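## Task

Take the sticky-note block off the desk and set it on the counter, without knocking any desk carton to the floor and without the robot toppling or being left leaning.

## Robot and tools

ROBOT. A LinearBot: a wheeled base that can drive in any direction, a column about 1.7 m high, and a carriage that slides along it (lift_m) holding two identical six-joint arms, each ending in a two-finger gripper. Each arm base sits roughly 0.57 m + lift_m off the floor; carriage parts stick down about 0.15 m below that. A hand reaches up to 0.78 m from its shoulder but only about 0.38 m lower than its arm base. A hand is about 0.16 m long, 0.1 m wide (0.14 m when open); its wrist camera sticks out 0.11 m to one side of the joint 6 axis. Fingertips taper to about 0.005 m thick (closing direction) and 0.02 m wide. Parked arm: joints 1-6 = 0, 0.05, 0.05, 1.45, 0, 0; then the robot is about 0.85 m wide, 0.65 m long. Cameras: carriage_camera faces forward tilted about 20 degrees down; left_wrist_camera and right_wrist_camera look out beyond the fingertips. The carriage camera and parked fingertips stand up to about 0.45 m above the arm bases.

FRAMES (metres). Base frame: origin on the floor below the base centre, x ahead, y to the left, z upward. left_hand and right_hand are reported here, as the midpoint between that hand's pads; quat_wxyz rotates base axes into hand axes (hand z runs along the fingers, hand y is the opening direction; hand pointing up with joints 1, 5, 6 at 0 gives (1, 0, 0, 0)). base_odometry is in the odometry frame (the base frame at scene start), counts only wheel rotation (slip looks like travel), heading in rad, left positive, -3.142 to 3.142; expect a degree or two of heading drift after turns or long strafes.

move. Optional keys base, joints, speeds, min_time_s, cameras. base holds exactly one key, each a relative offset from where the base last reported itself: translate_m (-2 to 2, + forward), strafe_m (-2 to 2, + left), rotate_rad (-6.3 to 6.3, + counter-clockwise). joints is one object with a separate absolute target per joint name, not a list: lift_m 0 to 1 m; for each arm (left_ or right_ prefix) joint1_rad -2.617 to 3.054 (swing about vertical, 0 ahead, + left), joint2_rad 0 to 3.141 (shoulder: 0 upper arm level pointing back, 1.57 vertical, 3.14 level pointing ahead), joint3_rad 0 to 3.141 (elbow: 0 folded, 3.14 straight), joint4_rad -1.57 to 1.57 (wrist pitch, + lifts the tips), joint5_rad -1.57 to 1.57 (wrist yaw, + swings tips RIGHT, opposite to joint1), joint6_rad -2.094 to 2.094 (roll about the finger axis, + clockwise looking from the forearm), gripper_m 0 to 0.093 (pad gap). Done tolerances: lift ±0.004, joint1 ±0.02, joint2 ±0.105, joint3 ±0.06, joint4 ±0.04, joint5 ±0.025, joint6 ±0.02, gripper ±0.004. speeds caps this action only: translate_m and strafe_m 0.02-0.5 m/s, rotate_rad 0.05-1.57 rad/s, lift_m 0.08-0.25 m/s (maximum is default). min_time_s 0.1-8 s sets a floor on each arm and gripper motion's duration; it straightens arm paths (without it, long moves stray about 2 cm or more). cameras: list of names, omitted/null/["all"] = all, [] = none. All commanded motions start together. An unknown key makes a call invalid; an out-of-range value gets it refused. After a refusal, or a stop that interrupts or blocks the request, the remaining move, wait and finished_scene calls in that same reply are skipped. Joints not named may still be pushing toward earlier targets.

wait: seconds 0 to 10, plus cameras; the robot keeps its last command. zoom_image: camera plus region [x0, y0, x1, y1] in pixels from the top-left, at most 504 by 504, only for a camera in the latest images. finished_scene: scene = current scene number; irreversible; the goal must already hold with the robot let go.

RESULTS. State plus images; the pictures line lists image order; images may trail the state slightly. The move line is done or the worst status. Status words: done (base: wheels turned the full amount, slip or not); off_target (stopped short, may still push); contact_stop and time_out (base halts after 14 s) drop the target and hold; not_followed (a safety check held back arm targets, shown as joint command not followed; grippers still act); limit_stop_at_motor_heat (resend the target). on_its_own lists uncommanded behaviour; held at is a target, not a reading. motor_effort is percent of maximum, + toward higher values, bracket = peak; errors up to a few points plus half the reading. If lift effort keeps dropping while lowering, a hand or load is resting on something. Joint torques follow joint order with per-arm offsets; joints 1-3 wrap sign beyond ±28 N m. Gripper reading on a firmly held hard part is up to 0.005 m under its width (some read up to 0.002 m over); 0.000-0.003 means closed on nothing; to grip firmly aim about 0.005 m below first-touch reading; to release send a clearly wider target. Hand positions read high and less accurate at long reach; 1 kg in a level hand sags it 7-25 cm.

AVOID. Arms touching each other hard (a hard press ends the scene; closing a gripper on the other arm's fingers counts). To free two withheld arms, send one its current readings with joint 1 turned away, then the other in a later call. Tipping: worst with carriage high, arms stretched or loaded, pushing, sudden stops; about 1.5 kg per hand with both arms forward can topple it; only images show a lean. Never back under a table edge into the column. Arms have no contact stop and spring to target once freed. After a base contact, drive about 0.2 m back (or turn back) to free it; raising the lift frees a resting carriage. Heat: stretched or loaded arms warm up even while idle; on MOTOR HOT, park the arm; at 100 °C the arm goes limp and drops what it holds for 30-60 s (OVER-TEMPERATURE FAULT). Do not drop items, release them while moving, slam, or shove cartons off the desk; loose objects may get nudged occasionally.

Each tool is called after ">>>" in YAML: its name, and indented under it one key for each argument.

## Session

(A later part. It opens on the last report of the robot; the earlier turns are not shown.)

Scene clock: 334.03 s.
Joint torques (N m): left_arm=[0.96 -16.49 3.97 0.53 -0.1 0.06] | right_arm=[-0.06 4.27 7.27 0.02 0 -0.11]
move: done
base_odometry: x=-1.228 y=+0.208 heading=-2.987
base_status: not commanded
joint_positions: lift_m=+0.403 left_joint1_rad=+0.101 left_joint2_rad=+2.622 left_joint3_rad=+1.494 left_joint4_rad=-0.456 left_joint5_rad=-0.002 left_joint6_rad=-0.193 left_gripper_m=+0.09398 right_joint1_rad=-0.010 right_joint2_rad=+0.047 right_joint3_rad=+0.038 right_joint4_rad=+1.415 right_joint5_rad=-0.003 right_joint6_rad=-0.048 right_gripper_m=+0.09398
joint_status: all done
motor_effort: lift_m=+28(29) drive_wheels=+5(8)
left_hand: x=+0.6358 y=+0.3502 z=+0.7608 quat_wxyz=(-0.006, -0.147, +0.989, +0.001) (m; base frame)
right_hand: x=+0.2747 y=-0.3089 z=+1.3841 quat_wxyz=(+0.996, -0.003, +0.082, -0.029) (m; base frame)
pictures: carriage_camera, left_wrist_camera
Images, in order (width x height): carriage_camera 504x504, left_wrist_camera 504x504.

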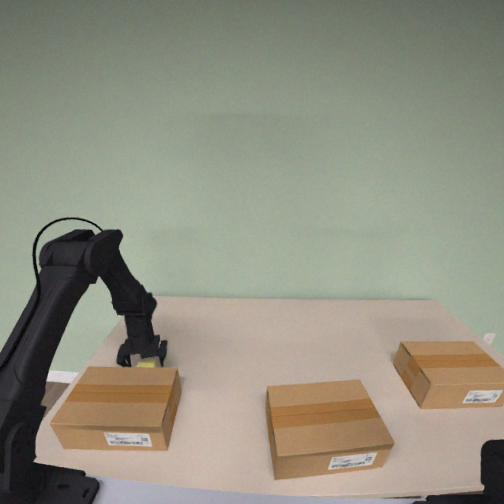

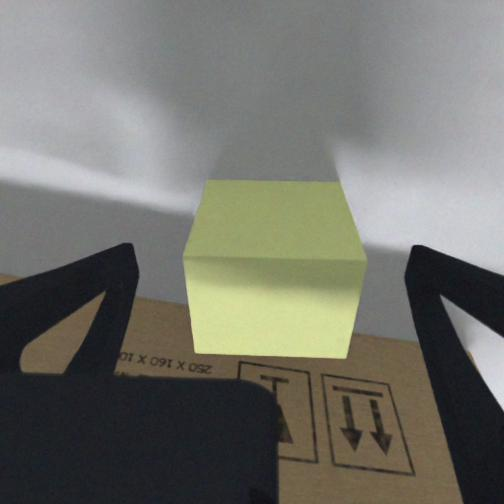

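>>> move:
  joints: {"left_gripper_m": 0.054}
  min_time_s: 1.0
  cameras: ["left_wrist_camera"]

>>> move:
  joints: {"left_gripper_m": 0.045}
  min_time_s: 1.0
  cameras: ["left_wrist_camera"]

Scene clock: 338.97 s.
Joint torques (N m): left_arm=[0.92 -16.49 4.03 0.56 -0.11 0.04] | right_arm=[-0.08 4.26 7.28 0.02 0.01 -0.11]
move: done
base_odometry: x=-1.228 y=+0.208 heading=-2.987
base_status: not commanded
joint_positions: lift_m=+0.403 left_joint1_rad=+0.101 left_joint2_rad=+2.622 left_joint3_rad=+1.494 left_joint4_rad=-0.456 left_joint5_rad=-0.002 left_joint6_rad=-0.193 left_gripper_m=+0.05409 right_joint1_rad=-0.010 right_joint2_rad=+0.047 right_joint3_rad=+0.038 right_joint4_rad=+1.415 right_joint5_rad=-0.003 right_joint6_rad=-0.048 right_gripper_m=+0.09398
joint_status: all done
motor_effort: lift_m=+28(28) drive_wheels=+4(6)
left_hand: x=+0.6358 y=+0.3502 z=+0.7608 quat_wxyz=(-0.006, -0.147, +0.989, +0.001) (m; base frame)
right_hand: x=+0.2747 y=-0.3089 z=+1.3841 quat_wxyz=(+0.996, -0.003, +0.082, -0.029) (m; base frame)
pictures: left_wrist_camera
Images, in order (width x height): left_wrist_camera 504x504.

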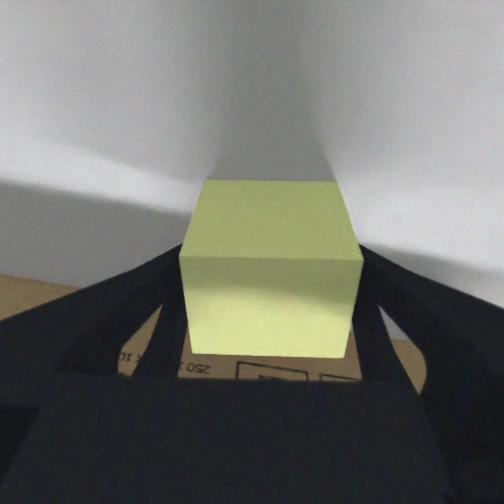

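Scene clock: 340.23 s.
Joint torques (N m): left_arm=[1.03 -16.53 4 0.55 -0.11 0.04] | right_arm=[-0.1 4.29 7.25 0.02 0 -0.12]
move: off_target
base_odometry: x=-1.228 y=+0.208 heading=-2.987
base_status: not commanded
joint_positions: lift_m=+0.403 left_joint1_rad=+0.101 left_joint2_rad=+2.622 left_joint3_rad=+1.494 left_joint4_rad=-0.456 left_joint5_rad=-0.002 left_joint6_rad=-0.193 left_gripper_m=+0.05109 right_joint1_rad=-0.010 right_joint2_rad=+0.047 right_joint3_rad=+0.038 right_joint4_rad=+1.415 right_joint5_rad=-0.003 right_joint6_rad=-0.048 right_gripper_m=+0.09398
joint_status: left_gripper_m off_target (ended at +0.05111, target +0.04500)
motor_effort: lift_m=+28(28) drive_wheels=+4(5)
left_hand: x=+0.6358 y=+0.3502 z=+0.7608 quat_wxyz=(-0.006, -0.147, +0.989, +0.001) (m; base frame)
right_hand: x=+0.2747 y=-0.3089 z=+1.3841 quat_wxyz=(+0.996, -0.003, +0.082, -0.029) (m; base frame)
pictures: left_wrist_camera
Images, in order (width x height): left_wrist_camera 504x504.

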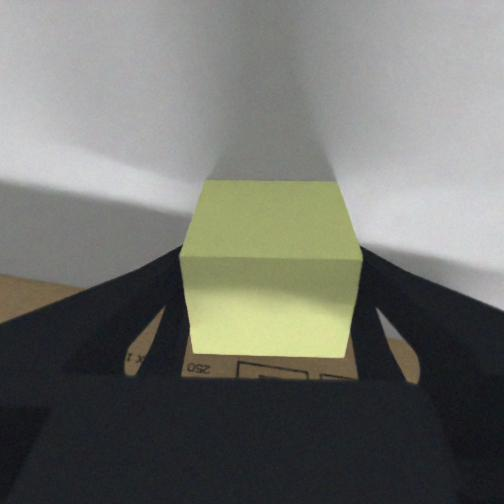

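Gripped. Lift up.

>>> move:
  joints: {"lift_m": 0.55}
  speeds: {"lift_m": 0.12}
  cameras: ["left_wrist_camera", "carriage_camera"]

Scene clock: 351.23 s.
Joint torques (N m): left_arm=[1.03 -16.38 4.22 0.53 -0.11 0.04] | right_arm=[-0.09 4.25 7.28 0.02 0 -0.11]
move: done
base_odometry: x=-1.228 y=+0.208 heading=-2.987
base_status: not commanded
joint_positions: lift_m=+0.550 left_joint1_rad=+0.101 left_joint2_rad=+2.621 left_joint3_rad=+1.493 left_joint4_rad=-0.455 left_joint5_rad=-0.002 left_joint6_rad=-0.193 left_gripper_m=+0.05108 right_joint1_rad=-0.010 right_joint2_rad=+0.047 right_joint3_rad=+0.038 right_joint4_rad=+1.415 right_joint5_rad=-0.003 right_joint6_rad=-0.048 right_gripper_m=+0.09398
joint_status: all done
motor_effort: lift_m=+31(38) drive_wheels=+4(9)
left_hand: x=+0.6357 y=+0.3502 z=+0.9074 quat_wxyz=(-0.006, -0.147, +0.989, +0.001) (m; base frame)
right_hand: x=+0.2747 y=-0.3089 z=+1.5308 quat_wxyz=(+0.996, -0.003, +0.082, -0.029) (m; base frame)
pictures: carriage_camera, left_wrist_camera
Images, in order (width x height): carriage_camera 504x504, left_wrist_camera 504x504.

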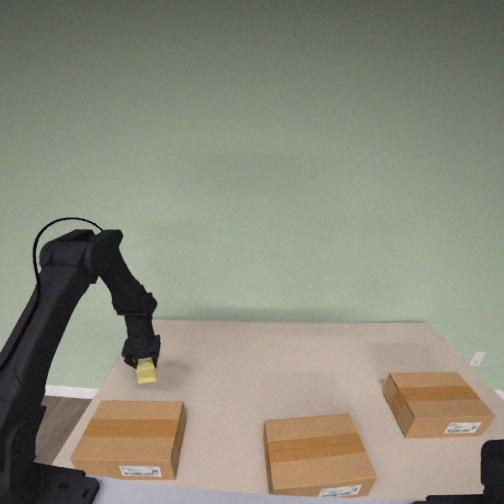

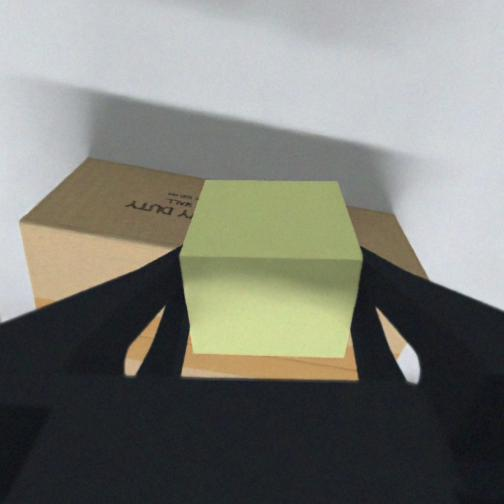

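>>> move:
  base: {"translate_m": -0.6}
  speeds: {"translate_m": 0.25}
  joints: {"lift_m": 0.6}
  cameras: ["carriage_camera"]

>>> move:
  base: {"rotate_rad": 3.144}
  speeds: {"rotate_rad": 0.8}
  joints: {"left_joint1_rad": 0.0, "left_joint2_rad": 1.2, "left_joint3_rad": 1.2, "left_joint4_rad": -1.57}
  min_time_s: 2.5
  cameras: ["carriage_camera", "left_wrist_camera"]

Scene clock: 373.93 s.
Joint torques (N m): left_arm=[0.95 -16.28 4.26 0.51 -0.11 0.05] | right_arm=[-0.09 4.27 7.28 0.02 0 -0.11]
move: done
base_odometry: x=-0.635 y=+0.301 heading=-2.987
base_status: done
joint_positions: lift_m=+0.600 left_joint1_rad=+0.103 left_joint2_rad=+2.618 left_joint3_rad=+1.493 left_joint4_rad=-0.449 left_joint5_rad=-0.002 left_joint6_rad=-0.193 left_gripper_m=+0.05108 right_joint1_rad=-0.010 right_joint2_rad=+0.047 right_joint3_rad=+0.038 right_joint4_rad=+1.415 right_joint5_rad=-0.003 right_joint6_rad=-0.048 right_gripper_m=+0.09398
joint_status: all done
motor_effort: lift_m=+31(38) drive_wheels=-3(16)
left_hand: x=+0.6379 y=+0.3512 z=+0.9586 quat_wxyz=(-0.002, -0.147, +0.989, +0.001) (m; base frame)
right_hand: x=+0.2748 y=-0.3089 z=+1.5808 quat_wxyz=(+0.996, -0.003, +0.082, -0.029) (m; base frame)
pictures: carriage_camera
Images, in order (width x height): carriage_camera 504x504.

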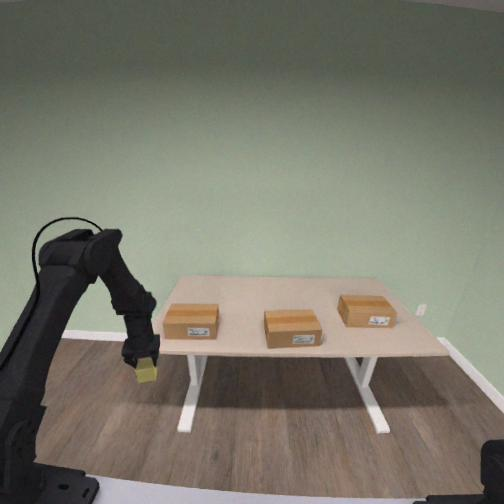

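Scene clock: 379.17 s.
Joint torques (N m): left_arm=[-0.08 -4.74 5.44 0.49 -0.12 0.04] | right_arm=[-0.06 4.26 7.25 0.03 0 -0.12]
move: done
base_odometry: x=-0.635 y=+0.301 heading=+0.157
base_status: done
joint_positions: lift_m=+0.600 left_joint1_rad=+0.006 left_joint2_rad=+1.213 left_joint3_rad=+1.212 left_joint4_rad=-1.561 left_joint5_rad=-0.002 left_joint6_rad=-0.193 left_gripper_m=+0.05107 right_joint1_rad=-0.010 right_joint2_rad=+0.047 right_joint3_rad=+0.038 right_joint4_rad=+1.415 right_joint5_rad=-0.003 right_joint6_rad=-0.048 right_gripper_m=+0.09400
joint_status: all done
motor_effort: lift_m=+31(31) drive_wheels=+7(18)
left_hand: x=+0.4074 y=+0.3104 z=+1.3290 quat_wxyz=(+0.004, -0.099, +0.995, +0.000) (m; base frame)
right_hand: x=+0.2748 y=-0.3089 z=+1.5808 quat_wxyz=(+0.996, -0.003, +0.082, -0.029) (m; base frame)
pictures: carriage_camera, left_wrist_camera
Images, in order (width x height): carriage_camera 504x504, left_wrist_camera 504x504.

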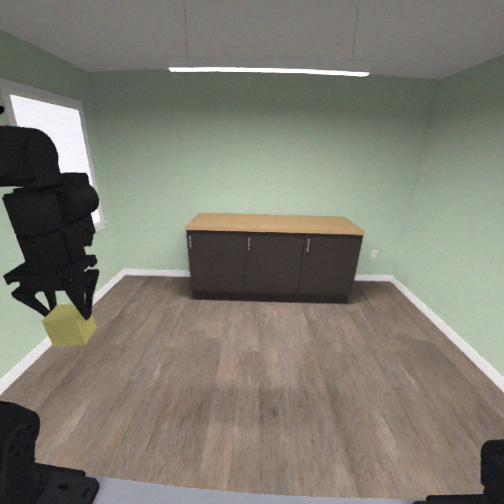

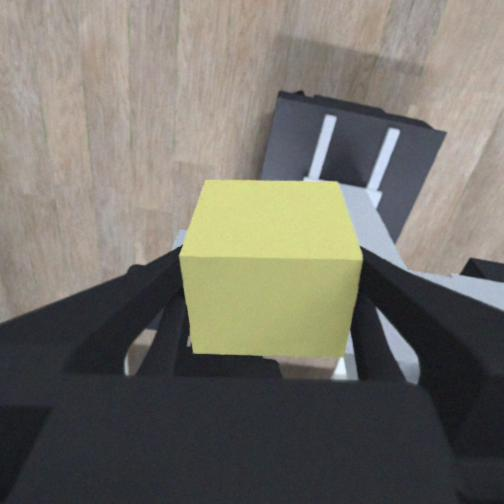

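>>> move:
  base: {"translate_m": 1.6}
  speeds: {"translate_m": 0.4}
  cameras: ["carriage_camera", "left_wrist_camera"]

Scene clock: 391.80 s.
Joint torques (N m): left_arm=[0.13 -4.51 5.39 0.53 -0.12 0.04] | right_arm=[-0.08 4.23 7.27 -0.01 0.01 -0.11]
move: done
base_odometry: x=+0.944 y=+0.554 heading=+0.158
base_status: done
joint_positions: lift_m=+0.600 left_joint1_rad=+0.006 left_joint2_rad=+1.210 left_joint3_rad=+1.212 left_joint4_rad=-1.564 left_joint5_rad=-0.002 left_joint6_rad=-0.193 left_gripper_m=+0.05107 right_joint1_rad=-0.010 right_joint2_rad=+0.047 right_joint3_rad=+0.038 right_joint4_rad=+1.417 right_joint5_rad=-0.003 right_joint6_rad=-0.048 right_gripper_m=+0.09400
joint_status: not commanded
motor_effort: lift_m=+31(31) drive_wheels=-11(23)
left_hand: x=+0.4066 y=+0.3102 z=+1.3294 quat_wxyz=(+0.004, -0.099, +0.995, +0.000) (m; base frame)
right_hand: x=+0.2743 y=-0.3089 z=+1.5808 quat_wxyz=(+0.996, -0.003, +0.081, -0.029) (m; base frame)
pictures: carriage_camera, left_wrist_camera
Images, in order (width x height): carriage_camera 504x504, left_wrist_camera 504x504.

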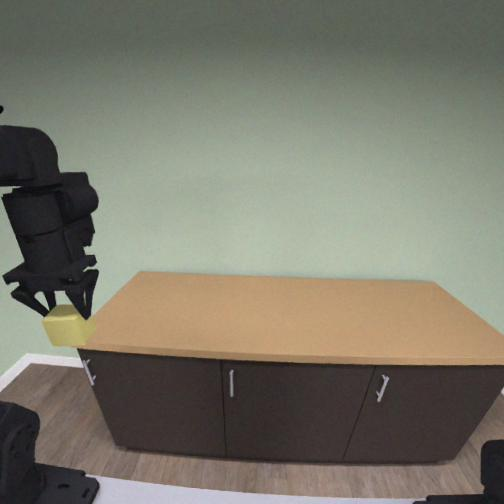

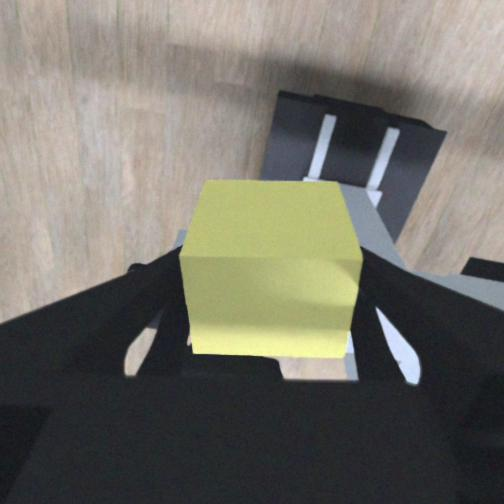

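>>> move:
  base: {"translate_m": 0.33}
  speeds: {"translate_m": 0.25}
  joints: {"lift_m": 0.7}
  cameras: ["carriage_camera"]

>>> move:
  joints: {"left_joint1_rad": 0.0, "left_joint2_rad": 2.636, "left_joint3_rad": 1.561, "left_joint4_rad": -0.496}
  min_time_s: 2.5
  cameras: ["carriage_camera", "left_wrist_camera"]

Scene clock: 408.07 s.
Joint torques (N m): left_arm=[0.23 -4.01 6.11 0.58 -0.11 0.04] | right_arm=[-0.09 4.3 7.25 -0.01 0 -0.11]
move: done
base_odometry: x=+1.270 y=+0.607 heading=+0.159
base_status: done
joint_positions: lift_m=+0.700 left_joint1_rad=+0.005 left_joint2_rad=+1.206 left_joint3_rad=+1.206 left_joint4_rad=-1.568 left_joint5_rad=-0.002 left_joint6_rad=-0.193 left_gripper_m=+0.05107 right_joint1_rad=-0.010 right_joint2_rad=+0.047 right_joint3_rad=+0.038 right_joint4_rad=+1.417 right_joint5_rad=-0.003 right_joint6_rad=-0.048 right_gripper_m=+0.09400
joint_status: all done
motor_effort: lift_m=+31(38) drive_wheels=-11(18)
left_hand: x=+0.4041 y=+0.3102 z=+1.4286 quat_wxyz=(+0.001, -0.099, +0.995, +0.001) (m; base frame)
right_hand: x=+0.2742 y=-0.3089 z=+1.6809 quat_wxyz=(+0.996, -0.003, +0.081, -0.029) (m; base frame)
pictures: carriage_camera
Images, in order (width x height): carriage_camera 504x504.

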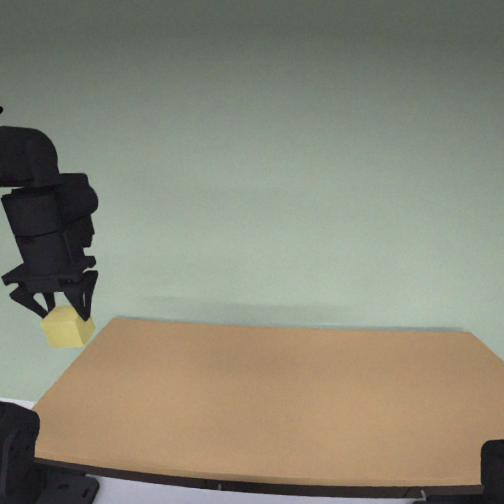

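Scene clock: 410.90 s.
Joint torques (N m): left_arm=[0.18 -13.61 6.74 0.68 -0.12 0.04] | right_arm=[-0.08 4.26 7.27 -0.01 0.01 -0.11]
move: done
base_odometry: x=+1.270 y=+0.607 heading=+0.159
base_status: not commanded
joint_positions: lift_m=+0.700 left_joint1_rad=+0.005 left_joint2_rad=+2.621 left_joint3_rad=+1.542 left_joint4_rad=-0.508 left_joint5_rad=-0.002 left_joint6_rad=-0.193 left_gripper_m=+0.05107 right_joint1_rad=-0.010 right_joint2_rad=+0.047 right_joint3_rad=+0.038 right_joint4_rad=+1.417 right_joint5_rad=-0.003 right_joint6_rad=-0.048 right_gripper_m=+0.09400
joint_status: all done
motor_effort: lift_m=+31(31) drive_wheels=-10(13)
left_hand: x=+0.6467 y=+0.3114 z=+1.0659 quat_wxyz=(-0.008, -0.099, +0.995, +0.001) (m; base frame)
right_hand: x=+0.2742 y=-0.3089 z=+1.6809 quat_wxyz=(+0.996, -0.003, +0.081, -0.029) (m; base frame)
pictures: carriage_camera, left_wrist_camera
Images, in order (width x height): carriage_camera 504x504, left_wrist_camera 504x504.

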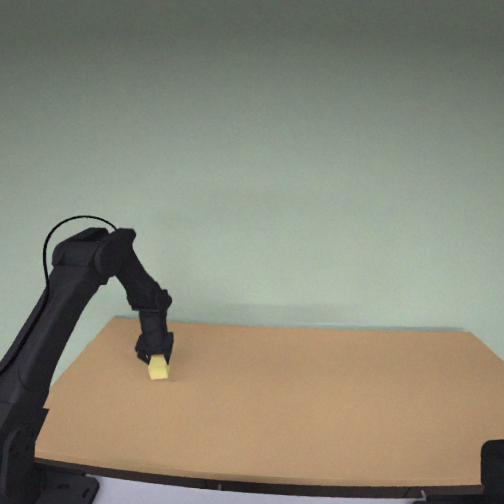

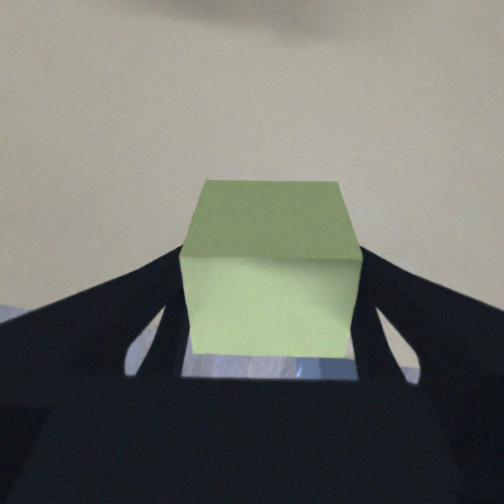

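>>> move:
  joints: {"lift_m": 0.59}
  speeds: {"lift_m": 0.12}
  cameras: ["carriage_camera", "left_wrist_camera"]

Scene clock: 418.17 s.
Joint torques (N m): left_arm=[0.25 -14.5 6.31 0.6 -0.12 0.05] | right_arm=[-0.08 4.29 7.23 -0.01 0.01 -0.12]
move: done
base_odometry: x=+1.270 y=+0.607 heading=+0.159
base_status: not commanded
joint_positions: lift_m=+0.590 left_joint1_rad=+0.005 left_joint2_rad=+2.629 left_joint3_rad=+1.547 left_joint4_rad=-0.501 left_joint5_rad=-0.002 left_joint6_rad=-0.193 left_gripper_m=+0.05107 right_joint1_rad=-0.010 right_joint2_rad=+0.047 right_joint3_rad=+0.038 right_joint4_rad=+1.417 right_joint5_rad=-0.003 right_joint6_rad=-0.048 right_gripper_m=+0.09400
joint_status: all done
motor_effort: lift_m=+27(29) drive_wheels=-10(12)
left_hand: x=+0.6479 y=+0.3114 z=+0.9536 quat_wxyz=(-0.006, -0.099, +0.995, +0.001) (m; base frame)
right_hand: x=+0.2742 y=-0.3089 z=+1.5712 quat_wxyz=(+0.996, -0.003, +0.081, -0.029) (m; base frame)
pictures: carriage_camera, left_wrist_camera
Images, in order (width x height): carriage_camera 504x504, left_wrist_camera 504x504.

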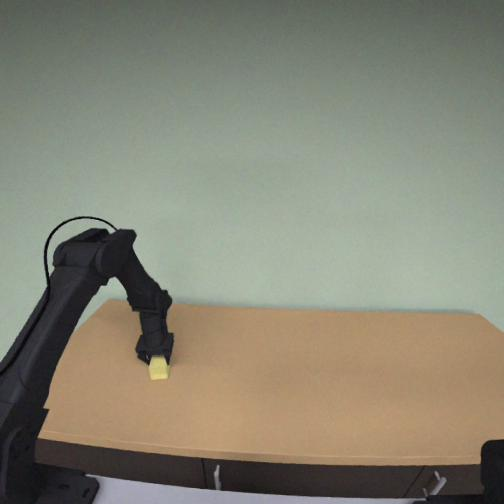

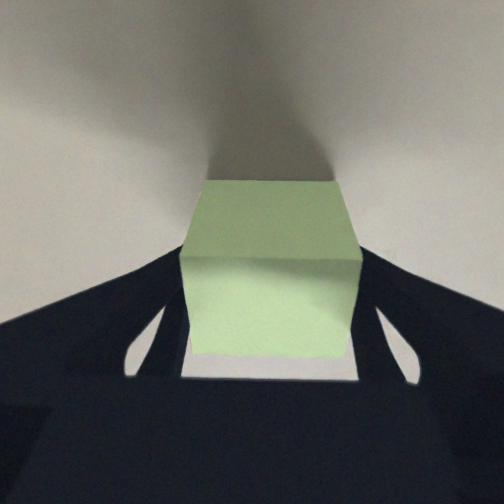

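>>> move:
  joints: {"lift_m": 0.57}
  speeds: {"lift_m": 0.08}
  cameras: ["left_wrist_camera"]

>>> move:
  joints: {"lift_m": 0.56}
  speeds: {"lift_m": 0.08}
  cameras: ["left_wrist_camera"]

Scene clock: 422.43 s.
Joint torques (N m): left_arm=[0.18 -11.32 5.07 1.25 -0.11 0.04] | right_arm=[-0.08 4.26 7.24 -0.01 0.01 -0.12]
move: done
base_odometry: x=+1.270 y=+0.607 heading=+0.159
base_status: not commanded
joint_positions: lift_m=+0.570 left_joint1_rad=+0.005 left_joint2_rad=+2.596 left_joint3_rad=+1.560 left_joint4_rad=-0.554 left_joint5_rad=-0.002 left_joint6_rad=-0.193 left_gripper_m=+0.05107 right_joint1_rad=-0.010 right_joint2_rad=+0.047 right_joint3_rad=+0.038 right_joint4_rad=+1.417 right_joint5_rad=-0.003 right_joint6_rad=-0.048 right_gripper_m=+0.09400
joint_status: all done
motor_effort: lift_m=+25(25) drive_wheels=+7(11)
left_hand: x=+0.6506 y=+0.3114 z=+0.9496 quat_wxyz=(-0.009, -0.099, +0.995, +0.002) (m; base frame)
right_hand: x=+0.2742 y=-0.3089 z=+1.5514 quat_wxyz=(+0.996, -0.003, +0.081, -0.029) (m; base frame)
pictures: left_wrist_camera
Images, in order (width x height): left_wrist_camera 504x504.

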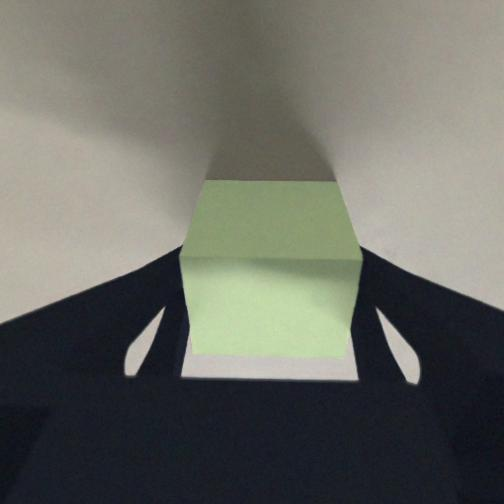

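Scene clock: 422.93 s.
Joint torques (N m): left_arm=[0.14 -9.18 4.67 1.58 -0.1 0.03] | right_arm=[-0.06 4.26 7.25 -0.01 0 -0.12]
move: done
base_odometry: x=+1.270 y=+0.607 heading=+0.159
base_status: not commanded
joint_positions: lift_m=+0.561 left_joint1_rad=+0.005 left_joint2_rad=+2.574 left_joint3_rad=+1.565 left_joint4_rad=-0.585 left_joint5_rad=-0.002 left_joint6_rad=-0.193 left_gripper_m=+0.05107 right_joint1_rad=-0.010 right_joint2_rad=+0.047 right_joint3_rad=+0.038 right_joint4_rad=+1.417 right_joint5_rad=-0.003 right_joint6_rad=-0.048 right_gripper_m=+0.09400
joint_status: all done
motor_effort: lift_m=+23(25) drive_wheels=+6(8)
left_hand: x=+0.6510 y=+0.3114 z=+0.9493 quat_wxyz=(-0.012, -0.099, +0.995, +0.002) (m; base frame)
right_hand: x=+0.2742 y=-0.3089 z=+1.5415 quat_wxyz=(+0.996, -0.003, +0.081, -0.029) (m; base frame)
pictures: left_wrist_camera
Images, in order (width x height): left_wrist_camera 504x504.

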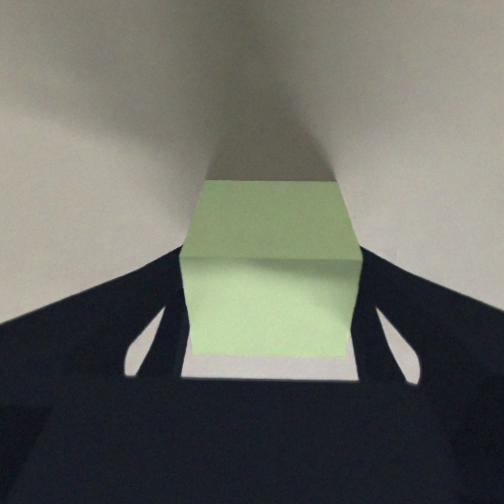

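>>> move:
  joints: {"lift_m": 0.582}
  speeds: {"lift_m": 0.08}
  cameras: []

>>> move:
  joints: {"left_gripper_m": 0.06}
  min_time_s: 1.0
  cameras: ["left_wrist_camera"]

>>> move:
  joints: {"left_gripper_m": 0.092}
  min_time_s: 1.0
  cameras: ["left_wrist_camera"]

>>> move:
  joints: {"lift_m": 0.75}
  speeds: {"lift_m": 0.12}
  cameras: ["left_wrist_camera", "carriage_camera"]

Scene clock: 430.13 s.
Joint torques (N m): left_arm=[0.08 -13.53 4.56 0.75 -0.11 0.04] | right_arm=[-0.09 4.29 7.27 -0.01 0.01 -0.12]
move: done
base_odometry: x=+1.270 y=+0.607 heading=+0.159
base_status: not commanded
joint_positions: lift_m=+0.582 left_joint1_rad=+0.005 left_joint2_rad=+2.618 left_joint3_rad=+1.565 left_joint4_rad=-0.508 left_joint5_rad=-0.002 left_joint6_rad=-0.193 left_gripper_m=+0.05107 right_joint1_rad=-0.010 right_joint2_rad=+0.047 right_joint3_rad=+0.038 right_joint4_rad=+1.417 right_joint5_rad=-0.003 right_joint6_rad=-0.048 right_gripper_m=+0.09400
joint_status: all done
motor_effort: lift_m=+31(35) drive_wheels=+5(11)
left_hand: x=+0.6574 y=+0.3115 z=+0.9528 quat_wxyz=(+0.005, -0.099, +0.995, +0.000) (m; base frame)
right_hand: x=+0.2742 y=-0.3089 z=+1.5628 quat_wxyz=(+0.996, -0.003, +0.081, -0.029) (m; base frame)
pictures: none
No camera images: "cameras" was empty.

Scene clock: 431.43 s.
Joint torques (N m): left_arm=[0.23 -13.59 4.52 0.71 -0.11 0.04] | right_arm=[-0.1 4.27 7.25 0 0.01 -0.12]
move: done
base_odometry: x=+1.270 y=+0.607 heading=+0.159
base_status: not commanded
joint_positions: lift_m=+0.582 left_joint1_rad=+0.005 left_joint2_rad=+2.618 left_joint3_rad=+1.565 left_joint4_rad=-0.506 left_joint5_rad=-0.002 left_joint6_rad=-0.193 left_gripper_m=+0.05993 right_joint1_rad=-0.010 right_joint2_rad=+0.047 right_joint3_rad=+0.038 right_joint4_rad=+1.417 right_joint5_rad=-0.003 right_joint6_rad=-0.048 right_gripper_m=+0.09400
joint_status: all done
motor_effort: lift_m=+31(32) drive_wheels=+6(11)
left_hand: x=+0.6578 y=+0.3115 z=+0.9529 quat_wxyz=(+0.006, -0.099, +0.995, +0.000) (m; base frame)
right_hand: x=+0.2742 y=-0.3089 z=+1.5628 quat_wxyz=(+0.996, -0.003, +0.081, -0.029) (m; base frame)
pictures: left_wrist_camera
Images, in order (width x height): left_wrist_camera 504x504.

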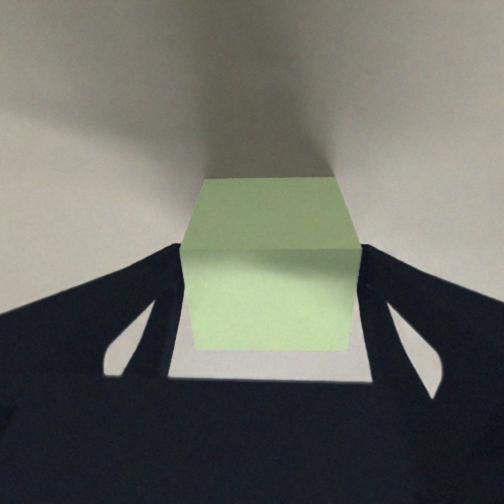

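Scene clock: 432.73 s.
Joint torques (N m): left_arm=[0.18 -13.59 4.53 0.72 -0.11 0.04] | right_arm=[-0.12 4.26 7.28 0 0 -0.11]
move: done
base_odometry: x=+1.270 y=+0.607 heading=+0.159
base_status: not commanded
joint_positions: lift_m=+0.582 left_joint1_rad=+0.005 left_joint2_rad=+2.618 left_joint3_rad=+1.565 left_joint4_rad=-0.506 left_joint5_rad=-0.002 left_joint6_rad=-0.193 left_gripper_m=+0.09191 right_joint1_rad=-0.010 right_joint2_rad=+0.047 right_joint3_rad=+0.038 right_joint4_rad=+1.417 right_joint5_rad=-0.003 right_joint6_rad=-0.048 right_gripper_m=+0.09400
joint_status: all done
motor_effort: lift_m=+31(32) drive_wheels=+6(9)
left_hand: x=+0.6578 y=+0.3115 z=+0.9529 quat_wxyz=(+0.006, -0.099, +0.995, +0.000) (m; base frame)
right_hand: x=+0.2742 y=-0.3089 z=+1.5628 quat_wxyz=(+0.996, -0.003, +0.081, -0.029) (m; base frame)
pictures: left_wrist_camera
Images, in order (width x height): left_wrist_camera 504x504.

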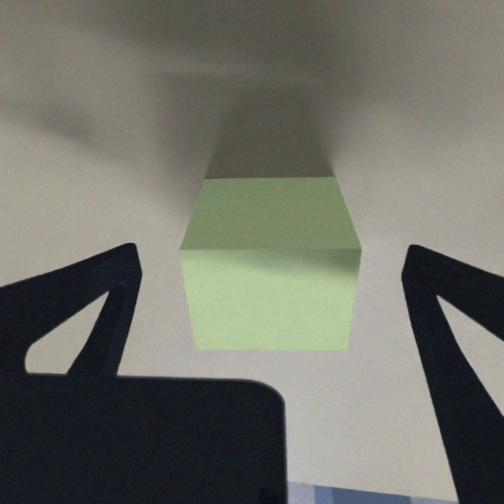

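Scene clock: 434.53 s.
Joint torques (N m): left_arm=[0.17 -14.3 4.57 0.64 -0.11 0.03] | right_arm=[-0.08 4.27 7.25 -0.02 0.01 -0.12]
move: done
base_odometry: x=+1.270 y=+0.607 heading=+0.159
base_status: not commanded
joint_positions: lift_m=+0.750 left_joint1_rad=+0.005 left_joint2_rad=+2.626 left_joint3_rad=+1.565 left_joint4_rad=-0.500 left_joint5_rad=-0.002 left_joint6_rad=-0.193 left_gripper_m=+0.09191 right_joint1_rad=-0.010 right_joint2_rad=+0.047 right_joint3_rad=+0.038 right_joint4_rad=+1.417 right_joint5_rad=-0.003 right_joint6_rad=-0.048 right_gripper_m=+0.09400
joint_status: all done
motor_effort: lift_m=+31(37) drive_wheels=+7(11)
left_hand: x=+0.6570 y=+0.3115 z=+1.1179 quat_wxyz=(+0.005, -0.099, +0.995, +0.000) (m; base frame)
right_hand: x=+0.2742 y=-0.3089 z=+1.7309 quat_wxyz=(+0.996, -0.003, +0.081, -0.029) (m; base frame)
pictures: carriage_camera, left_wrist_camera
Images, in order (width x height): carriage_camera 504x504, left_wrist_camera 504x504.

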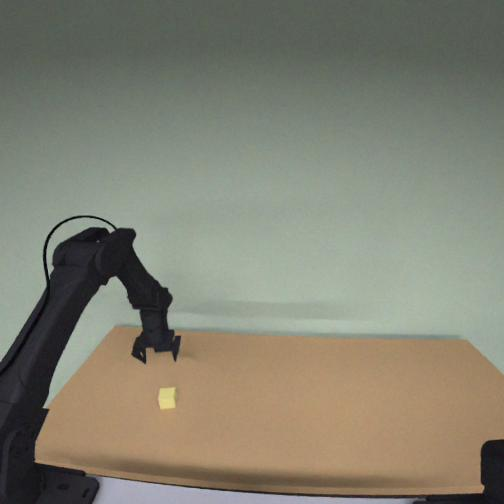

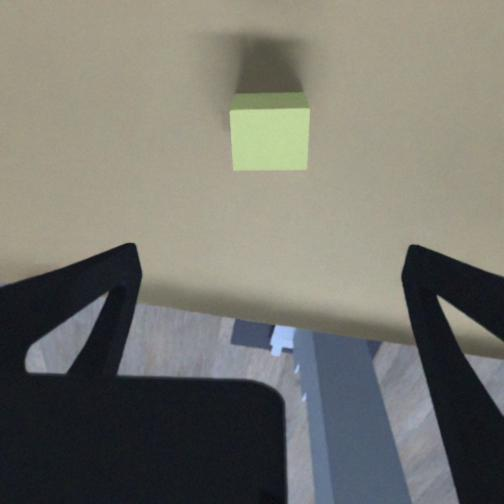

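>>> finished_scene:
  scene: 1

The scene is finished: the task was done.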